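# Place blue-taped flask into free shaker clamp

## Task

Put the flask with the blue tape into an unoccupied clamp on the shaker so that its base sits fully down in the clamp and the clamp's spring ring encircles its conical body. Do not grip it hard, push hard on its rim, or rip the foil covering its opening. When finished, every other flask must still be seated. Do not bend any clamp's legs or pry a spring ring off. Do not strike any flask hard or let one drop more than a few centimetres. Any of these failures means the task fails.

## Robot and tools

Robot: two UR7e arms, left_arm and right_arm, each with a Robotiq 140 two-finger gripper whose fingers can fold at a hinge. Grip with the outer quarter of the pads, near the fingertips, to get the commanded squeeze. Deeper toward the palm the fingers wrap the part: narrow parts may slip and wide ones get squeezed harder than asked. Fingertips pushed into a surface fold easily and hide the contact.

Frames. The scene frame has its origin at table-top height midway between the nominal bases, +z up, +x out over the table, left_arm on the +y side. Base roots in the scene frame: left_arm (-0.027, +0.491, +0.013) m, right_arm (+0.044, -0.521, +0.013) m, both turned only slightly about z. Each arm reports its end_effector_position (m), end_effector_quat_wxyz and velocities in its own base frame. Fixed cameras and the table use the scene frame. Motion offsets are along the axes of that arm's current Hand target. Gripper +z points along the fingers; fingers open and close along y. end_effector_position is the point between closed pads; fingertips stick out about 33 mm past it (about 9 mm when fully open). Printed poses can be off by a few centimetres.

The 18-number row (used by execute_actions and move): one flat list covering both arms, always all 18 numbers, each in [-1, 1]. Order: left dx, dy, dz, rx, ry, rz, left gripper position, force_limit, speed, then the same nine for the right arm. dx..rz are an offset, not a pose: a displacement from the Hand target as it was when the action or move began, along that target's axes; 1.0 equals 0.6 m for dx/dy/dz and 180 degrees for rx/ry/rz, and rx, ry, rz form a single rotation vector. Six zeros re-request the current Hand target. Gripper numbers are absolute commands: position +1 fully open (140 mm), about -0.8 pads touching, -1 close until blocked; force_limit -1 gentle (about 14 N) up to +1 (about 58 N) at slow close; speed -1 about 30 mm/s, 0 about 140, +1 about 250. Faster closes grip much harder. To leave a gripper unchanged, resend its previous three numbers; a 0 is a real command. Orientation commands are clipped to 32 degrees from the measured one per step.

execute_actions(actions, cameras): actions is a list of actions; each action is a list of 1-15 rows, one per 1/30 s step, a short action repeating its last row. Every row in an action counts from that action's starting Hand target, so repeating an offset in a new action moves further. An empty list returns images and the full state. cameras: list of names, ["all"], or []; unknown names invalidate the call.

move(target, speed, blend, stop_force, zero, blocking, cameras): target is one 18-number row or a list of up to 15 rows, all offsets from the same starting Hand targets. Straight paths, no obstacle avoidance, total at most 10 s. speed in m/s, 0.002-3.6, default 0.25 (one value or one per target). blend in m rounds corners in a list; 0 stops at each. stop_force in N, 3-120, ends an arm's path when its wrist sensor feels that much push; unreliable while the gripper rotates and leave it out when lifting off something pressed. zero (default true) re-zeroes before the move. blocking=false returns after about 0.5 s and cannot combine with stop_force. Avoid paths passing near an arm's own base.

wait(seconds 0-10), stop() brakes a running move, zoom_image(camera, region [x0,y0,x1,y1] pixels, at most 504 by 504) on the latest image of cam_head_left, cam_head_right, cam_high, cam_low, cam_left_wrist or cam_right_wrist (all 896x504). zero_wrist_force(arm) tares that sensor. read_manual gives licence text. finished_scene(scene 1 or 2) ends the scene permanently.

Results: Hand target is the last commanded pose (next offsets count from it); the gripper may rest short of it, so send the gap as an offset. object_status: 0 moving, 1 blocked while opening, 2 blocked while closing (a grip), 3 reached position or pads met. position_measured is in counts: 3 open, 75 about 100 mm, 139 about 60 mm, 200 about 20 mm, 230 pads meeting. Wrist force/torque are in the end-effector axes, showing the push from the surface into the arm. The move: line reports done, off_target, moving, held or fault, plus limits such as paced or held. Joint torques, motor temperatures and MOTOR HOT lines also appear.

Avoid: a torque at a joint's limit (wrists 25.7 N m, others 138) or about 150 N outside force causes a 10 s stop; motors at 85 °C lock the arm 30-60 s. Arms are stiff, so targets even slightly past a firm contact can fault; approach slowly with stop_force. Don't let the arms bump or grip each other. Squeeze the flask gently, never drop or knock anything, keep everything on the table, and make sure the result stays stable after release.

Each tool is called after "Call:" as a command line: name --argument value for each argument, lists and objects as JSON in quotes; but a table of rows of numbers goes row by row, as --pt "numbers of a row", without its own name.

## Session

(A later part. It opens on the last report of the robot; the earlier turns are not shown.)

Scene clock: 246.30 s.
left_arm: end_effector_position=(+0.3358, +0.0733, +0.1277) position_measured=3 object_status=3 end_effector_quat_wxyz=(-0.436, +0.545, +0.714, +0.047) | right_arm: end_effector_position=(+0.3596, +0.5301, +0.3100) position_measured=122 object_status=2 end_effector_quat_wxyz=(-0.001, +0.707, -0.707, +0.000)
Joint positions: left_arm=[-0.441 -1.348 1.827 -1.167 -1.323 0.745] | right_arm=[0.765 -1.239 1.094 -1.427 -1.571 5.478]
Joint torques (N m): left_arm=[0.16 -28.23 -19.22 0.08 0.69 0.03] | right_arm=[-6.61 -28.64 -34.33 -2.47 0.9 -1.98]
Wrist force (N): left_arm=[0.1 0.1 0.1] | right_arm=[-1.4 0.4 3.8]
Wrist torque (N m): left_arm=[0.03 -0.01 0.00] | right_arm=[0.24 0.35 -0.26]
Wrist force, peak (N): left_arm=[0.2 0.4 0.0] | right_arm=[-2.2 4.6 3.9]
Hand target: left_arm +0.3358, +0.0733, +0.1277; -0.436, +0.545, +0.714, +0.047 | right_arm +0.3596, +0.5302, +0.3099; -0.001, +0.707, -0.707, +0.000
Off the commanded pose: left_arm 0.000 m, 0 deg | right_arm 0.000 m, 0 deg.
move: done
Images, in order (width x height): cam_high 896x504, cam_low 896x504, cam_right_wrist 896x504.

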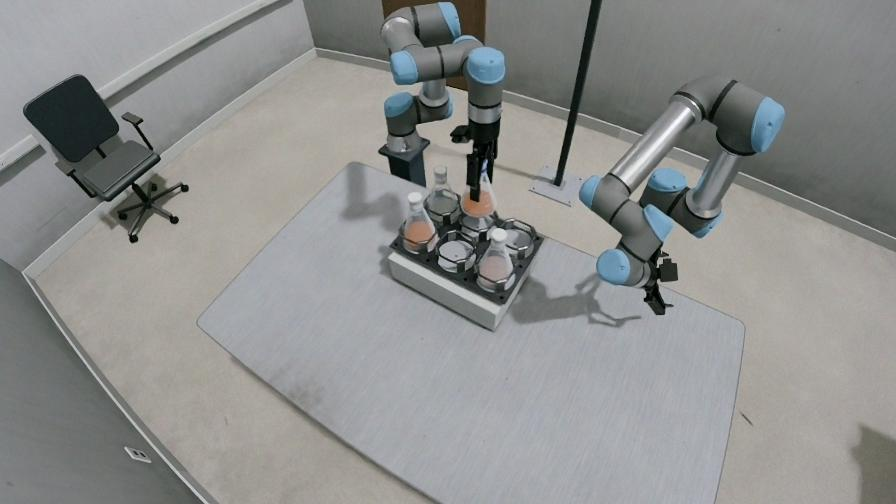

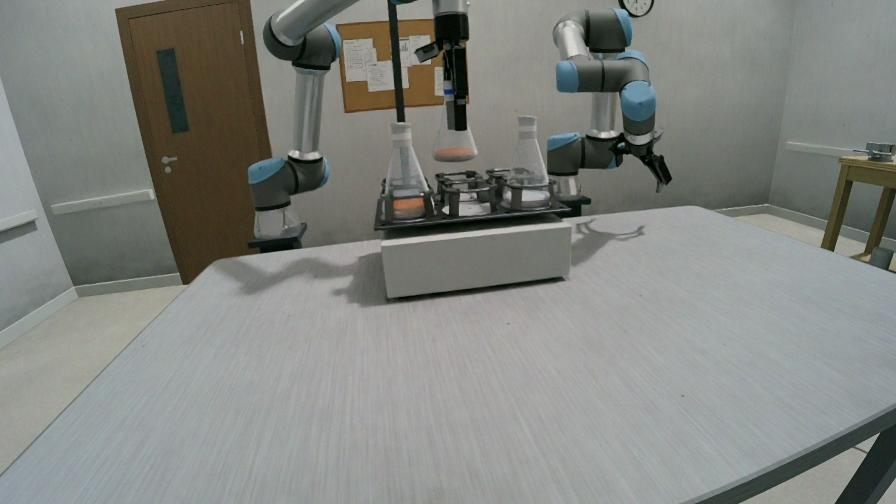

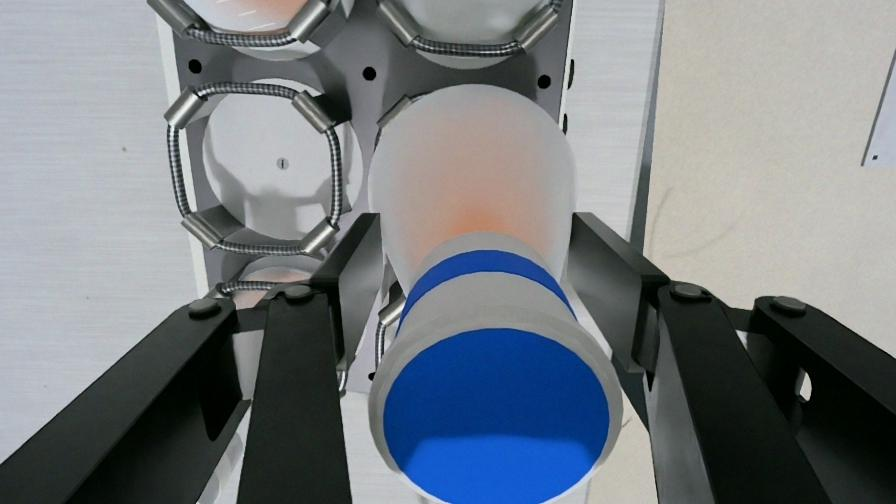

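Call:
move --pt "0 0 0 0 0 0 1 1 1 0 -0.0125 0 0 0 0 -1 -0.6 -1" --pt "0 0 0 0 0 0 1 1 1 0 -0.0125 0.033 0 0 0 -1 -0.6 -1" --speed '[0.05,0.05]' --cameras '["cam_right_wrist","cam_low","cam_high"]'

Call:
zoom_image --camera "cam_low" --region '[400, 80, 560, 230]'

Call:
zoom_image --camera "cam_right_wrist" --region '[330, 0, 620, 240]'

Call:
zoom_image --camera "cam_high" --region '[420, 140, 540, 270]'

Scene clock: 299.93 s.
left_arm: end_effector_position=(+0.3358, +0.0733, +0.1277) position_measured=3 object_status=3 end_effector_quat_wxyz=(-0.436, +0.545, +0.714, +0.047) | right_arm: end_effector_position=(+0.3671, +0.5302, +0.2900) position_measured=122 object_status=2 end_effector_quat_wxyz=(+0.000, +0.707, -0.707, +0.000) end_effector_velocity=(+0.000, -0.001, +0.002) end_effector_angular_velocity=(-0.001, +0.000, +0.000)
Joint positions: left_arm=[-0.441 -1.348 1.827 -1.167 -1.323 0.745] | right_arm=[0.757 -1.234 1.138 -1.476 -1.571 5.47]
Joint velocities: left_arm=[within noise] | right_arm=[-0.001 0 -0.005 0.007 -0.001 0]
Joint torques (N m): left_arm=[0.02 -28.02 -19.03 0.11 0.49 -0.04] | right_arm=[7.01 -47.05 -40.56 -0.99 1.9 2.03]
Wrist force (N): left_arm=[0.1 0.1 0.0] | right_arm=[-1.5 0.6 3.4]
Wrist torque (N m): left_arm=[0.02 0.00 0.00] | right_arm=[0.28 0.36 -0.10]
Wrist force, peak (N): left_arm=[0.1 0.5 0.0] | right_arm=[-1.5 0.6 4.8]
Hand target: left_arm +0.3358, +0.0733, +0.1277; -0.436, +0.545, +0.714, +0.047 | right_arm +0.3671, +0.5302, +0.2901; -0.001, +0.707, -0.707, +0.000
Off the commanded pose: left_arm 0.000 m, 0 deg | right_arm 0.000 m, 0 deg.
move: done
Images, in order (width x height): cam_high 896x504, cam_low 896x504, cam_right_wrist 896x504.

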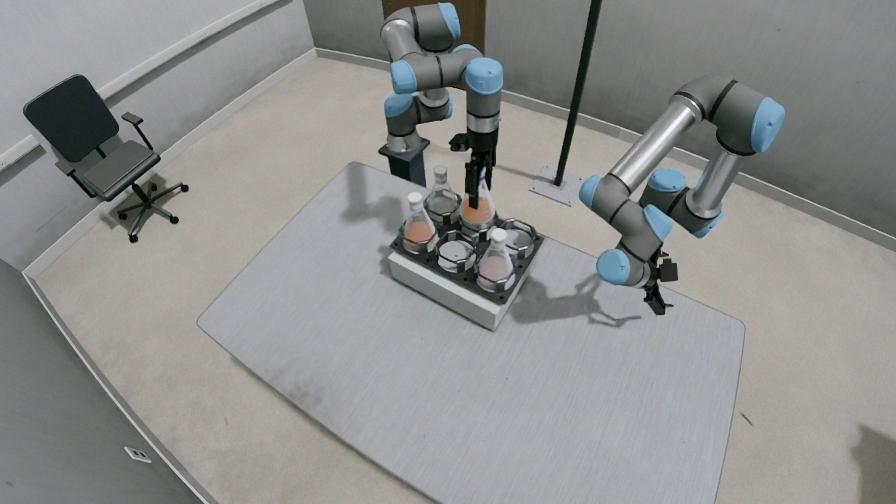

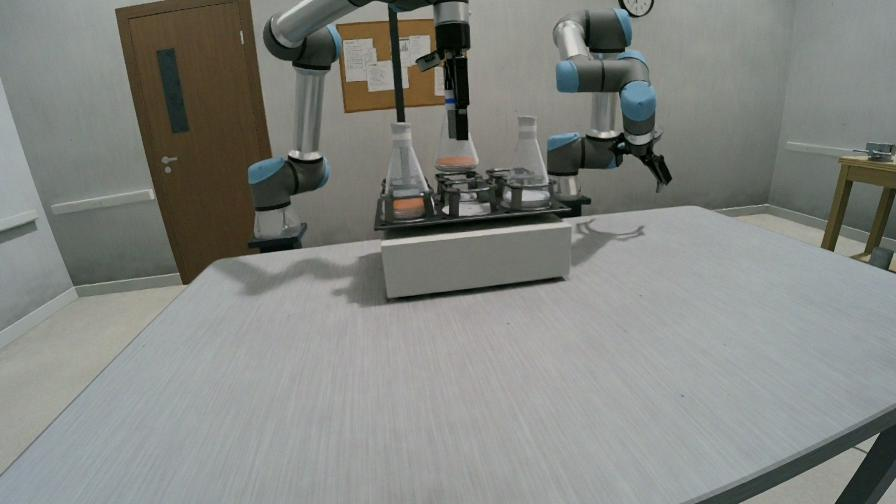

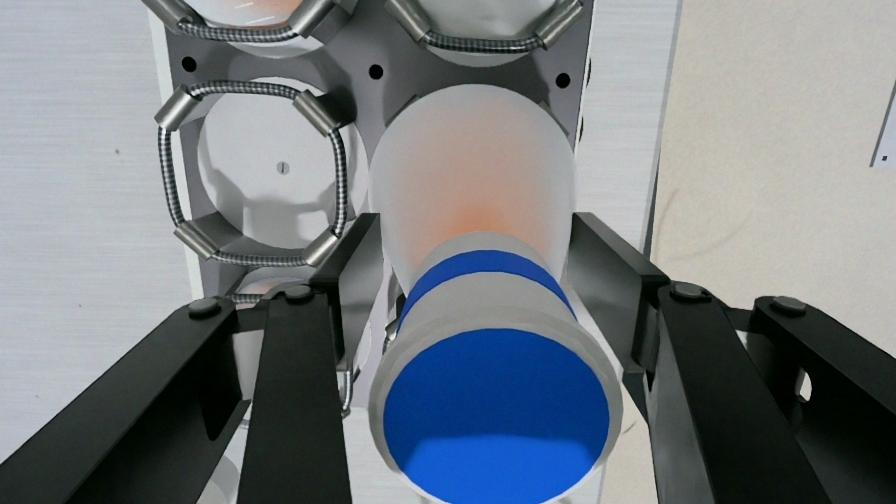

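Scaled by 3.150 from the camera's 896x504 image, which has a finer 1280x720 frame.

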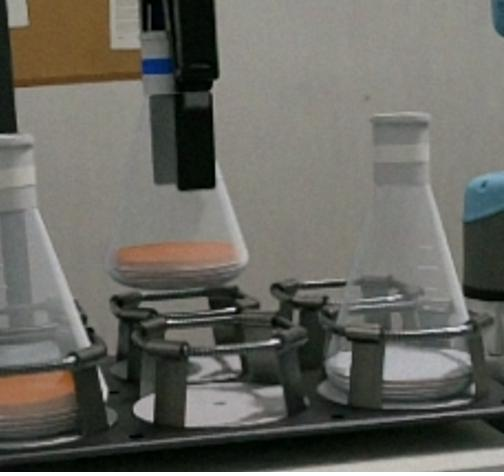

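Scaled by 1.738 from the camera's 896x504 image, which has a finer 1280x720 frame.

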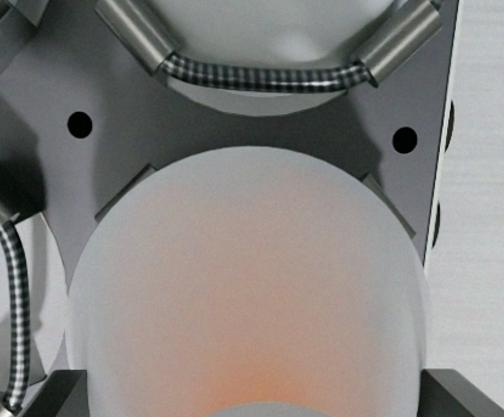

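Scaled by 3.877 from the camera's 896x504 image, which has a finer 1280x720 frame.

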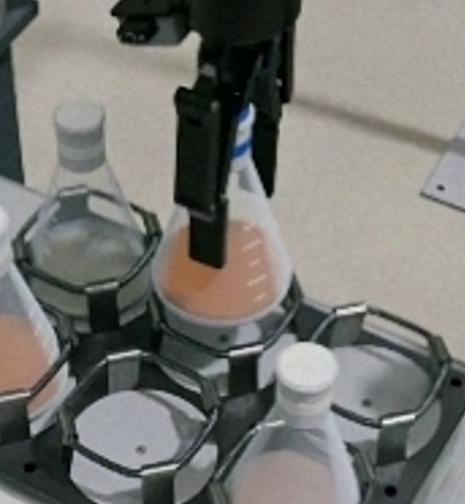

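Call:
move --pt "0 0 0 0 0 0 1 1 1 0.0025 0.0042 0 0 0 0 -1 -0.6 -1" --pt "0 0 0 0 0 0 1 1 1 0.0025 0.0042 0.03 0 0 0 -1 -0.6 -1" --speed 0.015 --stop_force 12 --cameras '["cam_right_wrist","cam_low","cam_high"]'

Call:
zoom_image --camera "cam_low" --region '[400, 80, 560, 230]'

Call:
zoom_image --camera "cam_right_wrist" --region '[330, 0, 620, 240]'

Call:
zoom_image --camera "cam_high" --region '[420, 140, 540, 270]'

Scene clock: 319.67 s.
left_arm: end_effector_position=(+0.3358, +0.0733, +0.1277) position_measured=3 object_status=3 end_effector_quat_wxyz=(-0.436, +0.545, +0.714, +0.047) | right_arm: end_effector_position=(+0.3646, +0.5287, +0.2721) position_measured=122 object_status=2 end_effector_quat_wxyz=(-0.001, +0.707, -0.707, +0.000)
Joint positions: left_arm=[-0.441 -1.348 1.827 -1.167 -1.323 0.745] | right_arm=[0.758 -1.244 1.198 -1.526 -1.571 5.471]
Joint torques (N m): left_arm=[0.08 -28.38 -19.43 0 0.57 -0.17] | right_arm=[-5.89 -46.65 -40.22 -0.95 1.68 -1.76]
Wrist force (N): left_arm=[0.0 0.0 0.1] | right_arm=[-1.2 0.5 4.3]
Wrist torque (N m): left_arm=[0.00 -0.01 0.00] | right_arm=[0.23 0.30 -0.26]
Wrist force, peak (N): left_arm=[-0.2 0.3 0.2] | right_arm=[-1.5 0.4 4.8]
Hand target: left_arm +0.3358, +0.0733, +0.1277; -0.436, +0.545, +0.714, +0.047 | right_arm +0.3646, +0.5287, +0.2721; -0.001, +0.707, -0.707, +0.000
Off the commanded pose: left_arm 0.000 m, 0 deg | right_arm 0.000 m, 0 deg.
move: done
Images, in order (width x height): cam_high 896x504, cam_low 896x504, cam_right_wrist 896x504.

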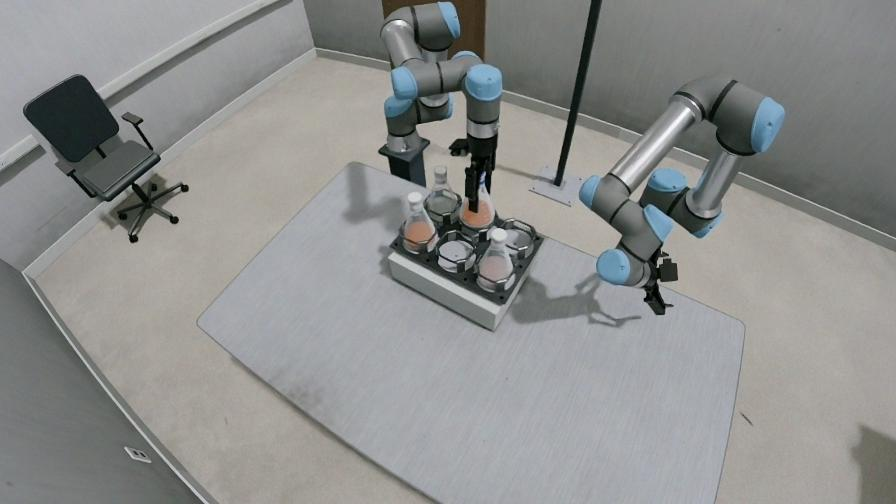

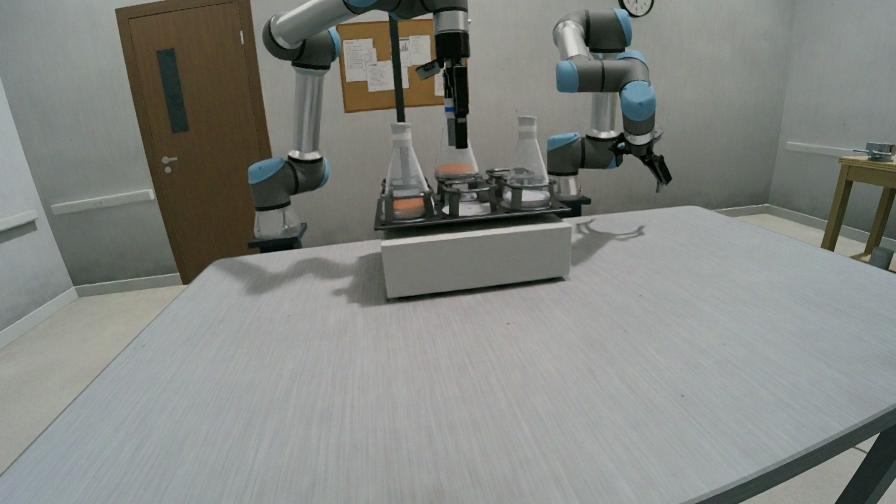

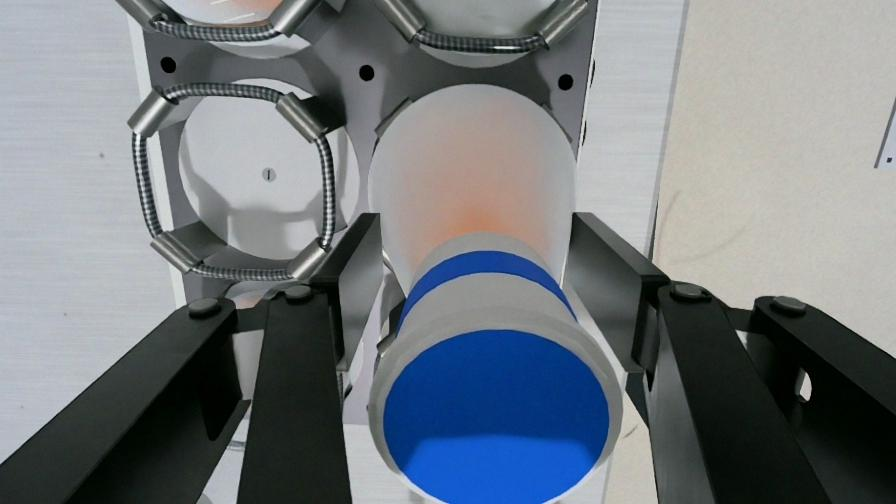

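Scaled by 3.150 from the camera's 896x504 image, which has a finer 1280x720 frame.

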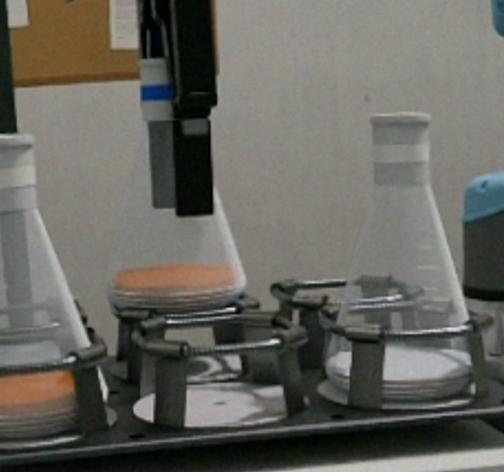

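Scaled by 1.738 from the camera's 896x504 image, which has a finer 1280x720 frame.

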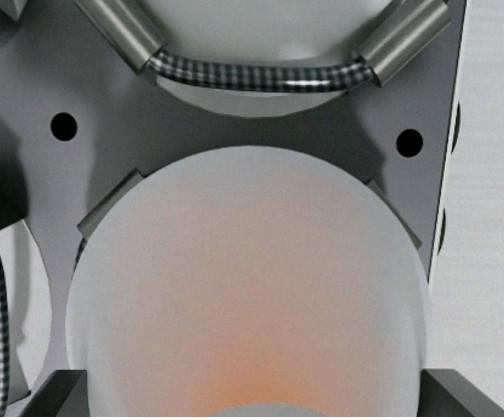

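Scaled by 3.877 from the camera's 896x504 image, which has a finer 1280x720 frame.

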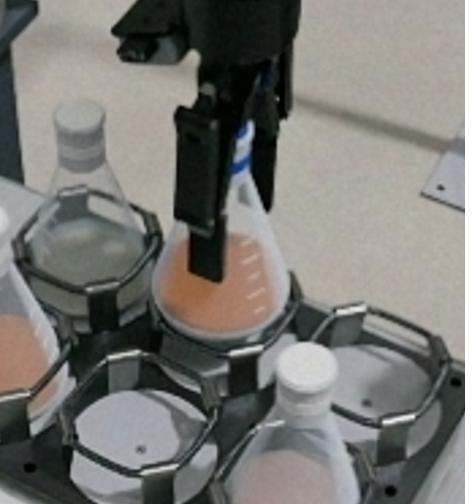

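Call:
move --pt "0 0 0 0 0 0 1 1 1 0 0 0.003 0 0 0.02 -1 -0.6 -1" --pt "0 0 0 0 0 0 1 1 1 0 0 0.005 0 0 -0.02 -1 -0.6 -1" --pt "0 0 0 0 0 0 1 1 1 0 0 0.007 0 0 0.02 -1 -0.6 -1" --speed 0.06

Scene clock: 332.50 s.
left_arm: end_effector_position=(+0.3358, +0.0733, +0.1277) position_measured=3 object_status=3 end_effector_quat_wxyz=(-0.436, +0.545, +0.714, +0.047) | right_arm: end_effector_position=(+0.3647, +0.5287, +0.2679) position_measured=122 object_status=2 end_effector_quat_wxyz=(-0.001, +0.684, -0.729, +0.000) end_effector_velocity=(+0.000, -0.001, +0.000) end_effector_angular_velocity=(-0.002, +0.000, +0.005)
Joint positions: left_arm=[-0.441 -1.348 1.827 -1.167 -1.323 0.745] | right_arm=[0.758 -1.244 1.209 -1.536 -1.571 5.534]
Joint velocities: left_arm=[within noise] | right_arm=[0 0 0 0.001 -0.001 -0.005]
Joint torques (N m): left_arm=[-1.19 -28.53 -19.02 0.31 0.66 -0.23] | right_arm=[-6.66 -38.56 -6.62 0.29 0.52 -1.66]
Wrist force (N): left_arm=[0.2 -0.1 0.1] | right_arm=[-12.6 -2.2 -11.8]
Wrist torque (N m): left_arm=[-0.02 -0.05 0.01] | right_arm=[0.67 0.55 -0.43]
Wrist force, peak (N): left_arm=[0.1 0.1 0.5] | right_arm=[-12.8 -2.9 -12.9]
Hand target: left_arm +0.3358, +0.0733, +0.1277; -0.436, +0.545, +0.714, +0.047 | right_arm +0.3646, +0.5287, +0.2679; +0.000, +0.684, -0.729, +0.000
Off the commanded pose: left_arm 0.000 m, 0 deg | right_arm 0.000 m, 0 deg.
move: done

Call:
move --pt "0 0 0 0 0 0 1 1 1 -0.003 0 0 0 0 -0.04 -1 -0.6 -1" --pt "0 0 0 0 0 0 1 1 1 -0.003 0 0.003 0 0 0 -1 -0.6 -1" --pt "0 0 0 0 0 0 1 1 1 -0.003 0 0.005 0 0 -0.04 -1 -0.6 -1" --pt "0 0 0 0 0 0 1 1 1 -0.003 0 0.005 0 0 0 -1 -0.6 -1" --speed 0.06 --cameras '["cam_right_wrist","cam_low"]'

Call:
zoom_image --camera "cam_low" --region '[400, 80, 560, 230]'

Scene clock: 346.53 s.
left_arm: end_effector_position=(+0.3358, +0.0733, +0.1277) position_measured=3 object_status=3 end_effector_quat_wxyz=(-0.436, +0.545, +0.714, +0.047) | right_arm: end_effector_position=(+0.3648, +0.5305, +0.2649) position_measured=122 object_status=2 end_effector_quat_wxyz=(-0.001, +0.684, -0.729, +0.000) end_effector_velocity=(+0.000, +0.000, +0.000) end_effector_angular_velocity=(+0.001, +0.000, +0.004)
Joint positions: left_arm=[-0.441 -1.348 1.827 -1.167 -1.323 0.745] | right_arm=[0.76 -1.241 1.212 -1.543 -1.571 5.536]
Joint velocities: left_arm=[within noise] | right_arm=[0 0 0 0 0.001 -0.005]
Joint torques (N m): left_arm=[0.83 -27.77 -18.82 0.28 0.61 -0.18] | right_arm=[2.9 -38.19 -14.15 -3.28 -1.28 -1.97]
Wrist force (N): left_arm=[0.0 0.1 0.0] | right_arm=[0.1 0.1 -9.1]
Wrist torque (N m): left_arm=[0.01 -0.02 0.01] | right_arm=[0.10 0.39 -0.41]
Wrist force, peak (N): left_arm=[0.4 0.3 0.0] | right_arm=[-12.9 -1.2 -13.6]
Hand target: left_arm +0.3358, +0.0733, +0.1277; -0.436, +0.545, +0.714, +0.047 | right_arm +0.3648, +0.5305, +0.2649; +0.000, +0.684, -0.729, +0.000
Off the commanded pose: left_arm 0.000 m, 0 deg | right_arm 0.000 m, 0 deg.
move: done
Images, in order (width x height): cam_low 896x504, cam_right_wrist 896x504.

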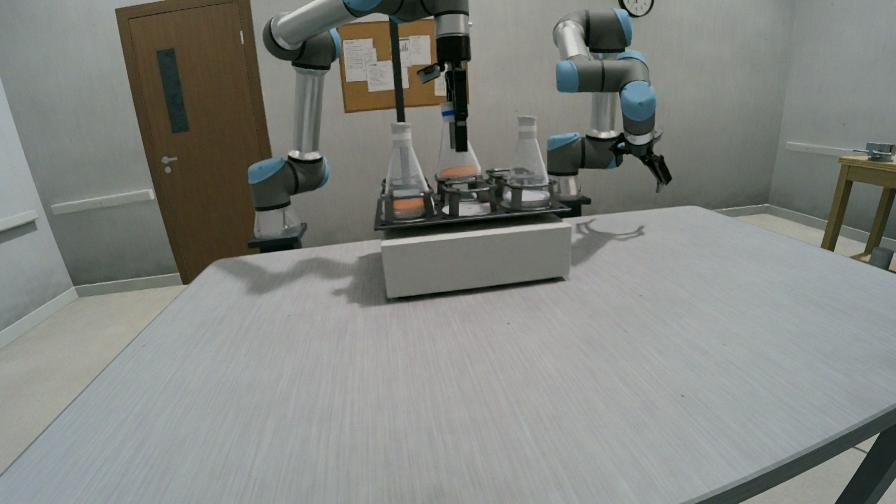

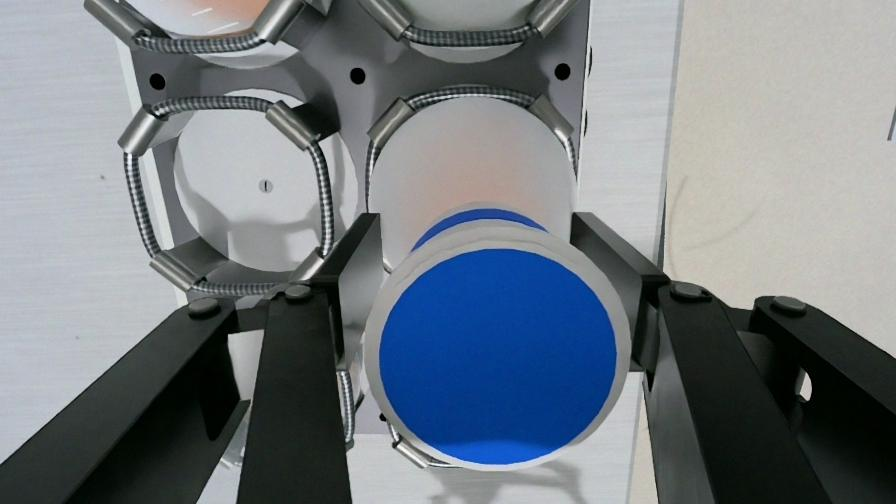

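Scaled by 3.150 from the camera's 896x504 image, which has a finer 1280x720 frame.

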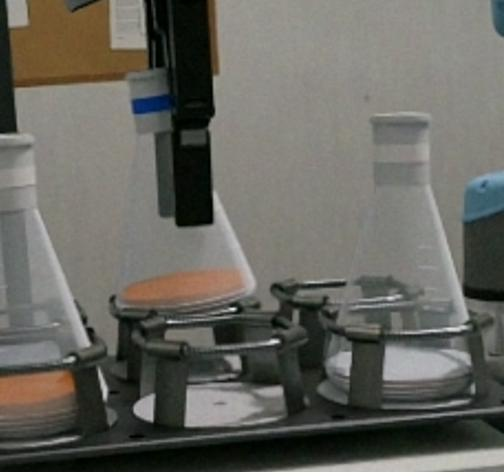

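Call:
move --pt "0 0 0 0 0 0 1 1 1 0 0 -0.016 0 0 0.02 -1 -0.6 -1" --pt "0 0 0 0 0 0 1 1 1 0 0 -0.016 0 0.055 0.02 -1 -0.6 -1" --speed 0.06 --cameras '["cam_right_wrist","cam_low"]'

Call:
zoom_image --camera "cam_low" --region '[400, 80, 560, 230]'

Scene clock: 357.67 s.
left_arm: end_effector_position=(+0.3358, +0.0733, +0.1277) position_measured=3 object_status=3 end_effector_quat_wxyz=(-0.436, +0.545, +0.714, +0.047) | right_arm: end_effector_position=(+0.3648, +0.5306, +0.2744) position_measured=122 object_status=2 end_effector_quat_wxyz=(-0.062, -0.658, +0.748, -0.059)
Joint positions: left_arm=[-0.441 -1.348 1.827 -1.167 -1.323 0.745] | right_arm=[0.812 -1.107 0.974 -1.302 -1.677 5.658]
Joint torques (N m): left_arm=[-0.68 -27.92 -19.59 0.33 0.78 -0.36] | right_arm=[-6.87 -56.53 -14.45 -4.31 2.39 -1.94]
Wrist force (N): left_arm=[0.0 0.2 0.1] | right_arm=[-1.5 0.2 3.9]
Wrist torque (N m): left_arm=[0.05 0.00 0.01] | right_arm=[0.19 0.19 -0.20]
Wrist force, peak (N): left_arm=[-0.1 0.5 0.0] | right_arm=[0.0 0.3 -10.8]
Hand target: left_arm +0.3358, +0.0733, +0.1277; -0.436, +0.545, +0.714, +0.047 | right_arm +0.3648, +0.5305, +0.2745; -0.062, -0.658, +0.748, -0.059
Off the commanded pose: left_arm 0.000 m, 0 deg | right_arm 0.000 m, 0 deg.
move: done
Images, in order (width x height): cam_low 896x504, cam_right_wrist 896x504.

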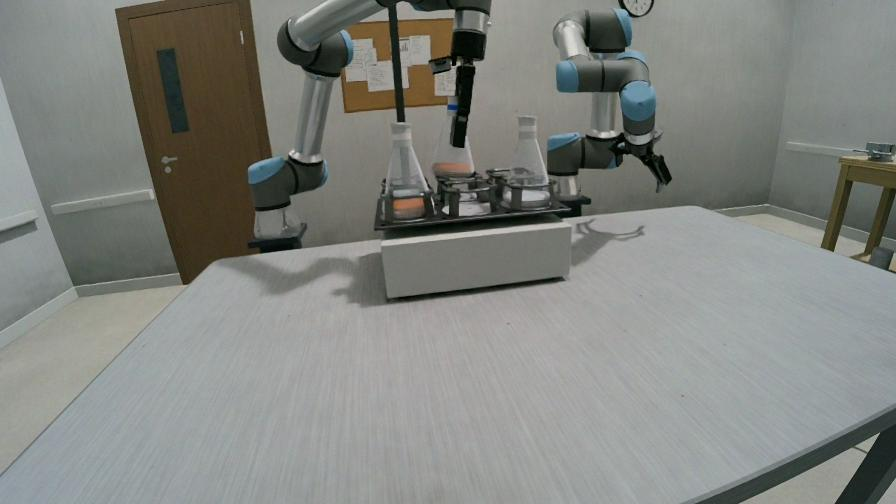

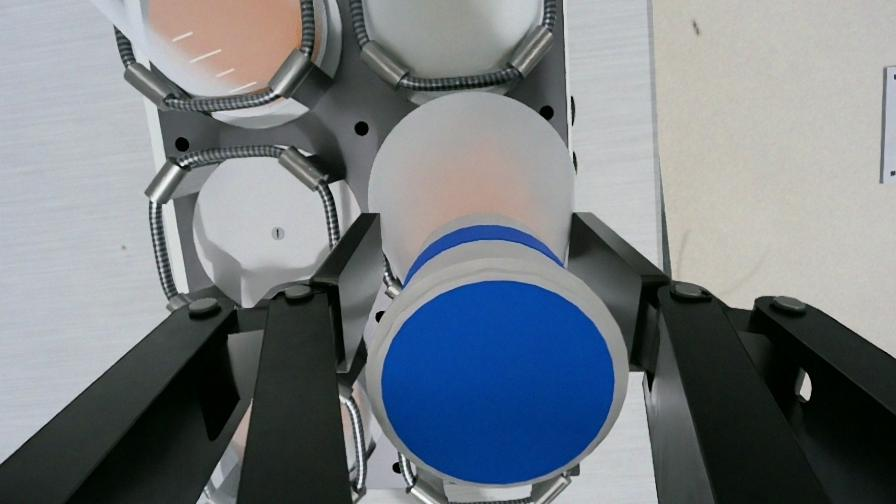

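Scaled by 3.150 from the camera's 896x504 image, which has a finer 1280x720 frame.

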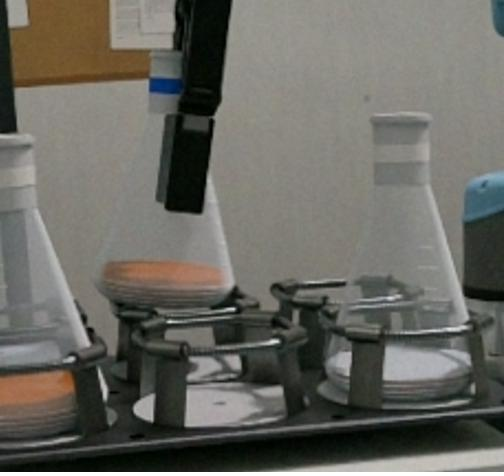

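Call:
move --target '[0,0,0,0,0,0,1,1,1,0,0,-0.003,0,-0.033,-0.04,-1,-0.6,-1]' --speed 0.06 --cameras '["cam_right_wrist","cam_low"]'

Call:
zoom_image --camera "cam_low" --region '[400, 80, 560, 230]'

Call:
zoom_image --camera "cam_right_wrist" --region '[330, 0, 620, 240]'

Scene clock: 373.87 s.
left_arm: end_effector_position=(+0.3358, +0.0733, +0.1277) position_measured=3 object_status=3 end_effector_quat_wxyz=(-0.436, +0.545, +0.714, +0.047) | right_arm: end_effector_position=(+0.3647, +0.5308, +0.2763) position_measured=122 object_status=2 end_effector_quat_wxyz=(+0.027, +0.706, -0.707, +0.021) end_effector_velocity=(+0.001, -0.001, +0.000) end_effector_angular_velocity=(-0.004, -0.001, -0.006)
Joint positions: left_arm=[-0.441 -1.348 1.827 -1.167 -1.323 0.745] | right_arm=[0.781 -1.186 1.096 -1.426 -1.612 5.495]
Joint velocities: left_arm=[within noise] | right_arm=[-0.001 0.003 -0.005 0.005 -0.003 0.005]
Joint torques (N m): left_arm=[0.8 -26.92 -18.41 0.46 0.73 -0.23] | right_arm=[5.18 -28.96 -41.07 -0.9 -2.65 1.93]
Wrist force (N): left_arm=[-0.1 0.1 0.1] | right_arm=[-1.6 0.3 3.7]
Wrist torque (N m): left_arm=[0.02 0.01 0.01] | right_arm=[0.21 0.35 -0.23]
Wrist force, peak (N): left_arm=[0.1 0.4 0.0] | right_arm=[-1.4 0.3 4.2]
Hand target: left_arm +0.3358, +0.0733, +0.1277; -0.436, +0.545, +0.714, +0.047 | right_arm +0.3648, +0.5308, +0.2763; +0.027, +0.706, -0.707, +0.021
Off the commanded pose: left_arm 0.000 m, 0 deg | right_arm 0.000 m, 0 deg.
move: done
Images, in order (width x height): cam_low 896x504, cam_right_wrist 896x504.

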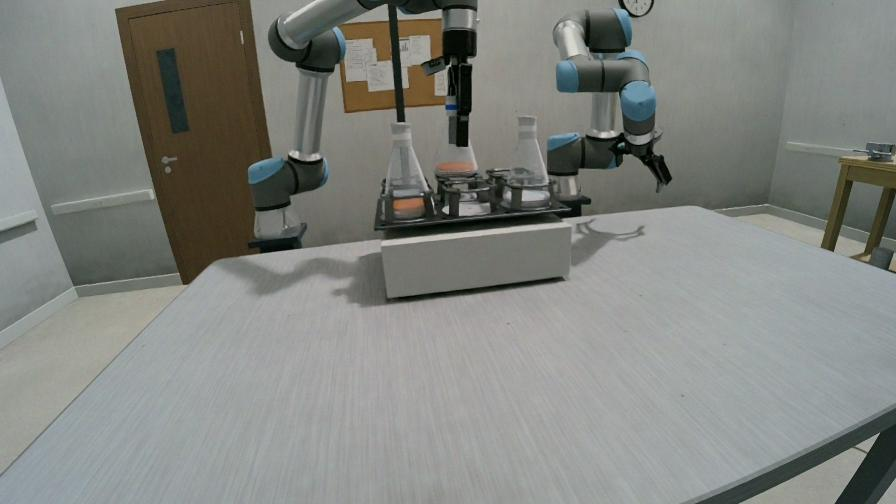

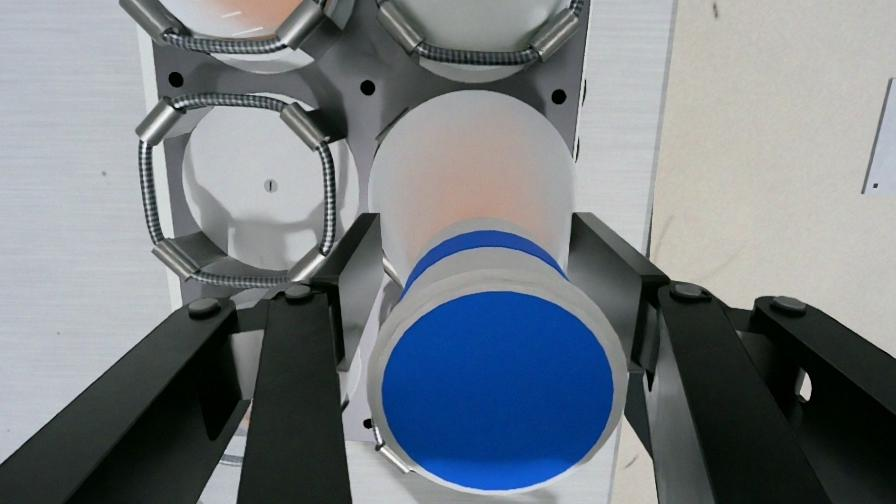

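Scaled by 3.150 from the camera's 896x504 image, which has a finer 1280x720 frame.

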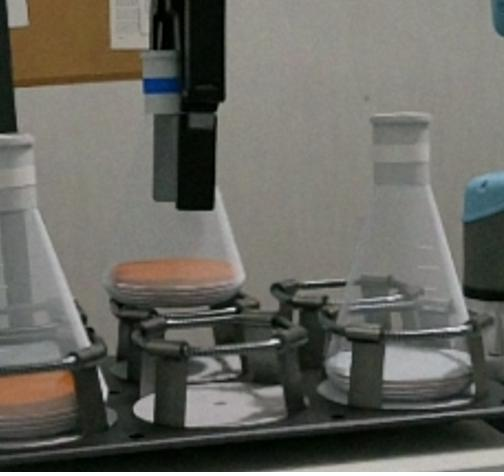

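Scaled by 1.738 from the camera's 896x504 image, which has a finer 1280x720 frame.

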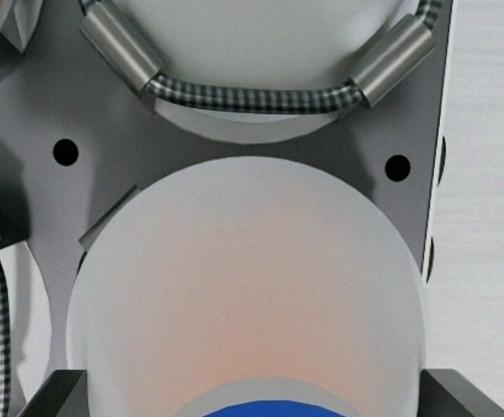

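Call:
move --pt "0 0 0 0 0 0 1 1 1 -0.002 -0.0025 0.004 0 0 0 -1 -0.6 -1" --pt "0 0 0 0 0 0 1 1 1 -0.003 -0.0025 0.010 0 0 0.02 -1 -0.6 -1" --pt "0 0 0 0 0 0 1 1 1 -0.003 -0.0025 0.0125 0 0 -0.02 -1 -0.6 -1" --speed 0.06 --cameras '["cam_right_wrist"]'

Scene clock: 403.43 s.
left_arm: end_effector_position=(+0.3358, +0.0733, +0.1277) position_measured=3 object_status=3 end_effector_quat_wxyz=(-0.436, +0.545, +0.714, +0.047) | right_arm: end_effector_position=(+0.3662, +0.5321, +0.2686) position_measured=122 object_status=2 end_effector_quat_wxyz=(+0.028, +0.728, -0.685, +0.020) end_effector_velocity=(+0.001, +0.000, +0.000) end_effector_angular_velocity=(+0.000, +0.000, -0.006)
Joint positions: left_arm=[-0.441 -1.348 1.827 -1.167 -1.323 0.745] | right_arm=[0.781 -1.183 1.11 -1.444 -1.613 5.432]
Joint velocities: left_arm=[within noise] | right_arm=[-0.001 0 0 0 0 0.005]
Joint torques (N m): left_arm=[-1.01 -26.42 -18.4 0.38 0.82 -0.5] | right_arm=[-12.32 -48.4 -15 -5.47 -1.1 1.58]
Wrist force (N): left_arm=[-0.1 0.0 -0.1] | right_arm=[-7.4 10.0 -5.4]
Wrist torque (N m): left_arm=[0.00 0.01 0.00] | right_arm=[-0.50 0.53 0.10]
Wrist force, peak (N): left_arm=[0.2 0.1 0.4] | right_arm=[-7.6 10.4 -6.7]
Hand target: left_arm +0.3358, +0.0733, +0.1277; -0.436, +0.545, +0.714, +0.047 | right_arm +0.3662, +0.5321, +0.2686; +0.028, +0.728, -0.685, +0.020
Off the commanded pose: left_arm 0.000 m, 0 deg | right_arm 0.000 m, 0 deg.
move: done
Images, in order (width x height): cam_right_wrist 896x504.

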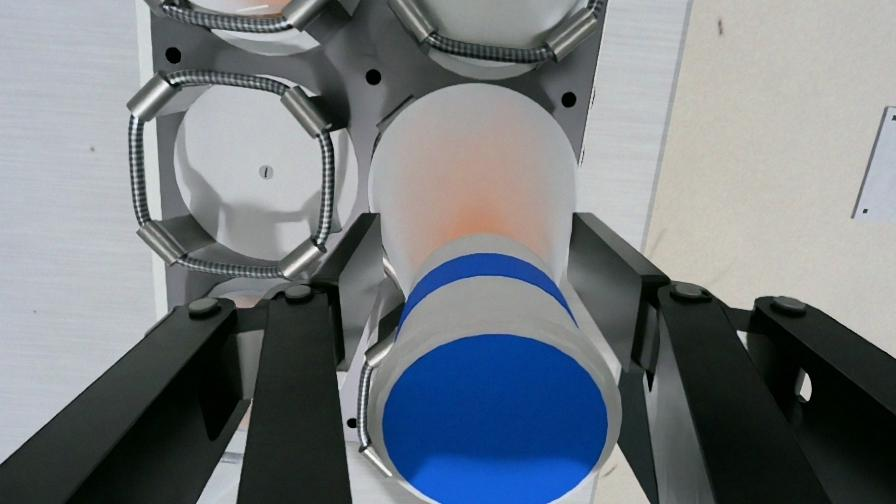

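Call:
move --pt "0 0 0 0 0 0 1 1 1 0 0 -0.018 0 0 0 -1 -0.6 -1" --pt "0 0 0 0 0 0 1 1 1 0.0052 0.0025 -0.018 0 -0.022 0.02 -1 -0.6 -1" --speed 0.06 --cameras '["cam_right_wrist","cam_low"]'

Call:
zoom_image --camera "cam_low" --region '[400, 80, 560, 230]'

Call:
zoom_image --camera "cam_right_wrist" --region '[330, 0, 620, 240]'

Scene clock: 421.57 s.
left_arm: end_effector_position=(+0.3358, +0.0733, +0.1277) position_measured=3 object_status=3 end_effector_quat_wxyz=(-0.436, +0.545, +0.714, +0.047) | right_arm: end_effector_position=(+0.3650, +0.5296, +0.2797) position_measured=122 object_status=2 end_effector_quat_wxyz=(+0.003, +0.706, -0.708, -0.005)
Joint positions: left_arm=[-0.441 -1.348 1.827 -1.167 -1.323 0.745] | right_arm=[0.754 -1.235 1.165 -1.493 -1.562 5.468]
Joint torques (N m): left_arm=[-0.07 -26.72 -19.72 0.36 0.95 -0.26] | right_arm=[6.98 -27.8 -41.09 -1.38 -2.26 -2]
Wrist force (N): left_arm=[0.0 0.2 -0.1] | right_arm=[-1.4 0.5 3.6]
Wrist torque (N m): left_arm=[0.04 0.01 0.00] | right_arm=[0.27 0.36 -0.26]
Wrist force, peak (N): left_arm=[0.2 0.4 0.2] | right_arm=[-7.5 10.2 -7.1]
Hand target: left_arm +0.3358, +0.0733, +0.1277; -0.436, +0.545, +0.714, +0.047 | right_arm +0.3650, +0.5296, +0.2796; +0.004, +0.707, -0.708, -0.004
Off the commanded pose: left_arm 0.000 m, 0 deg | right_arm 0.000 m, 0 deg.
move: done
Images, in order (width x height): cam_low 896x504, cam_right_wrist 896x504.

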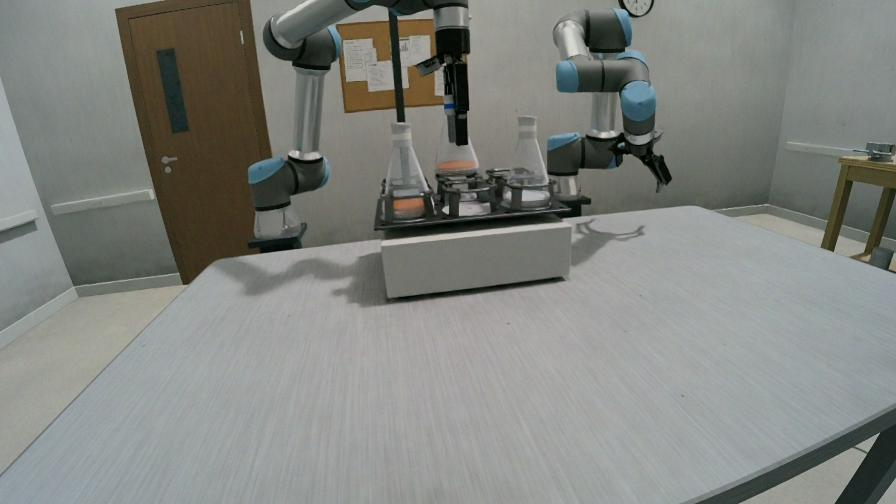

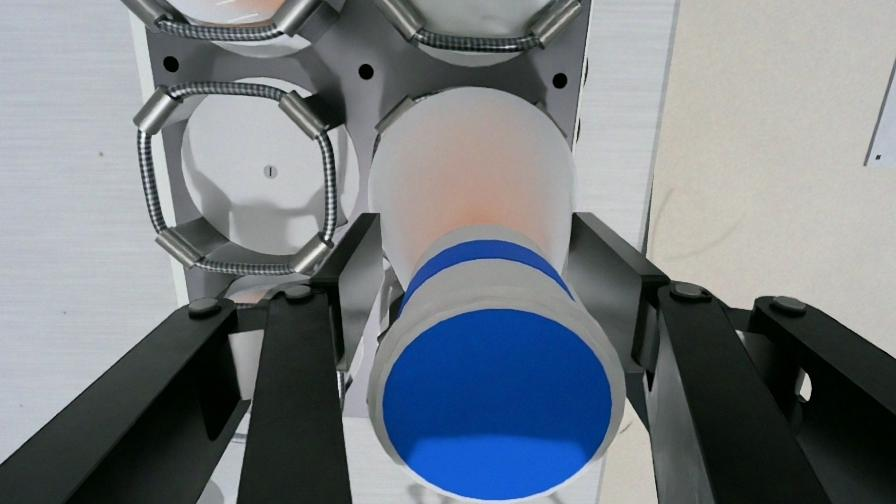

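Scaled by 3.150 from the camera's 896x504 image, which has a finer 1280x720 frame.

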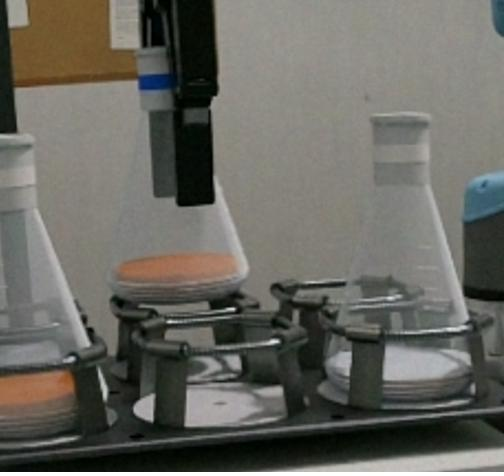

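Scaled by 1.738 from the camera's 896x504 image, which has a finer 1280x720 frame.

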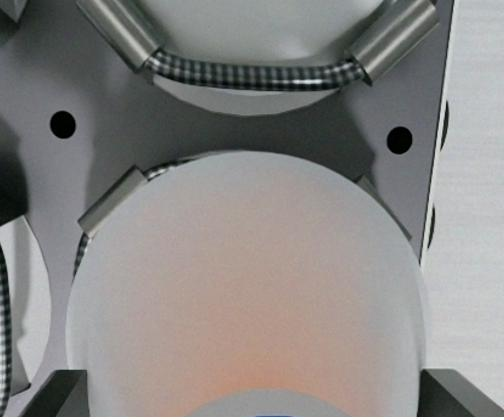

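Call:
move --pt "0 0 0 0 0 0 1 1 1 -0.004 0 0.004 0 0.012 0 -1 -0.6 -1" --pt "0 0 0 0 0 0 1 1 1 -0.0045 0 0.014 0 0.012 0.02 -1 -0.6 -1" --pt "0 0 0 0 0 0 1 1 1 -0.0045 0 0.017 0 0.012 -0.02 -1 -0.6 -1" --pt "0 0 0 0 0 0 1 1 1 -0.0045 0 0.018 0 0.012 0.01 -1 -0.6 -1" --speed 0.06 --cameras '["cam_right_wrist","cam_low"]'

Call:
zoom_image --camera "cam_low" --region '[400, 80, 560, 230]'

Call:
zoom_image --camera "cam_right_wrist" --region '[330, 0, 620, 240]'

Scene clock: 440.40 s.
left_arm: end_effector_position=(+0.3358, +0.0733, +0.1277) position_measured=3 object_status=3 end_effector_quat_wxyz=(-0.436, +0.545, +0.714, +0.047) | right_arm: end_effector_position=(+0.3649, +0.5323, +0.2688) position_measured=122 object_status=2 end_effector_quat_wxyz=(+0.017, +0.695, -0.719, +0.009) end_effector_velocity=(-0.001, +0.000, +0.000) end_effector_angular_velocity=(-0.001, +0.000, +0.007)
Joint positions: left_arm=[-0.441 -1.348 1.827 -1.167 -1.323 0.745] | right_arm=[0.771 -1.205 1.144 -1.476 -1.589 5.516]
Joint velocities: left_arm=[within noise] | right_arm=[0.002 -0.001 0 0.001 -0.001 -0.005]
Joint torques (N m): left_arm=[0.3 -26.03 -19.9 0.54 0.94 -0.23] | right_arm=[-4.03 -27.74 -14.62 -0.07 2.63 -1.93]
Wrist force (N): left_arm=[0.1 0.3 0.1] | right_arm=[-2.9 -0.6 2.6]
Wrist torque (N m): left_arm=[0.06 -0.04 0.00] | right_arm=[0.34 0.40 -0.14]
Wrist force, peak (N): left_arm=[-0.2 0.3 0.4] | right_arm=[-1.7 0.5 4.4]
Hand target: left_arm +0.3358, +0.0733, +0.1277; -0.436, +0.545, +0.714, +0.047 | right_arm +0.3649, +0.5323, +0.2688; +0.017, +0.695, -0.718, +0.009
Off the commanded pose: left_arm 0.000 m, 0 deg | right_arm 0.000 m, 0 deg.
move: done
Images, in order (width x height): cam_low 896x504, cam_right_wrist 896x504.

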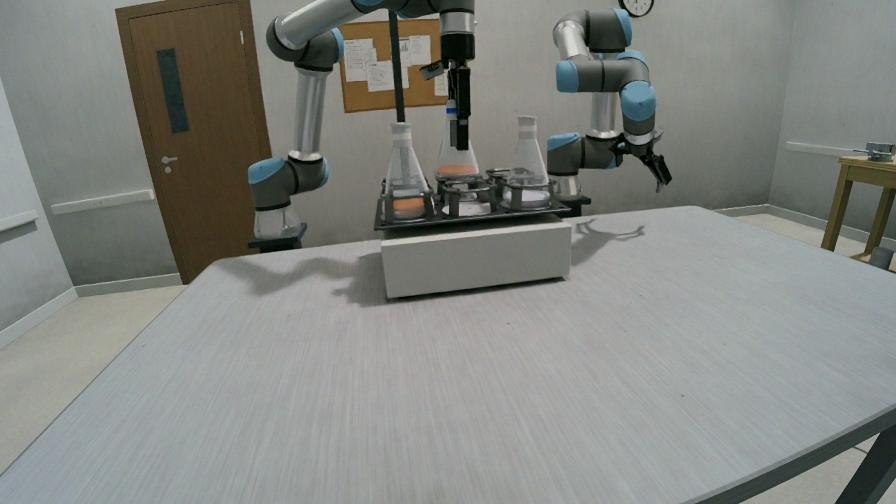

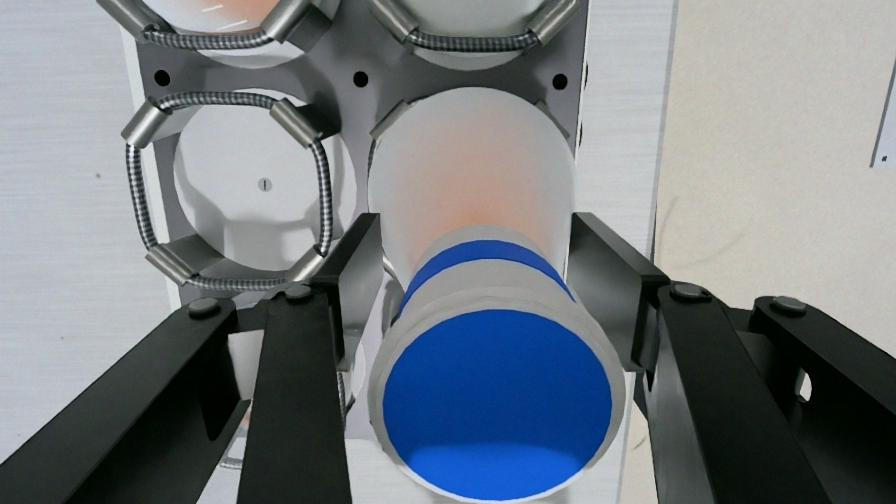

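Scaled by 3.150 from the camera's 896x504 image, which has a finer 1280x720 frame.

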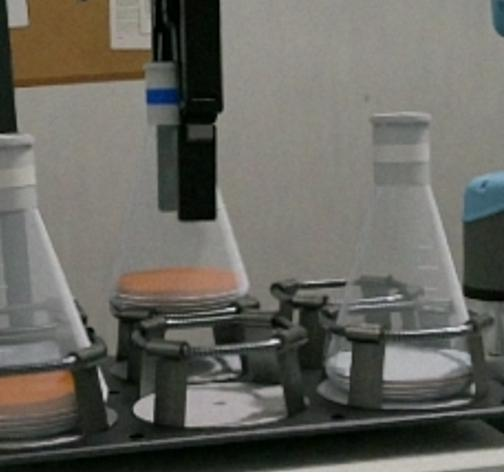

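Scaled by 1.738 from the camera's 896x504 image, which has a finer 1280x720 frame.

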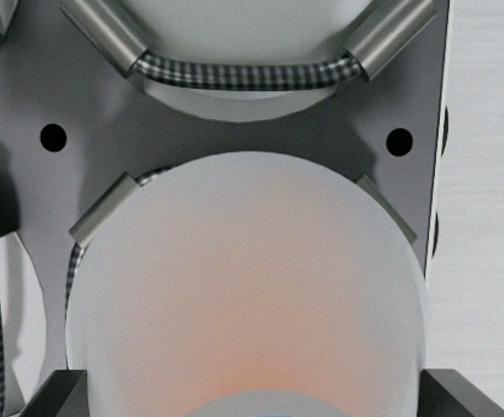

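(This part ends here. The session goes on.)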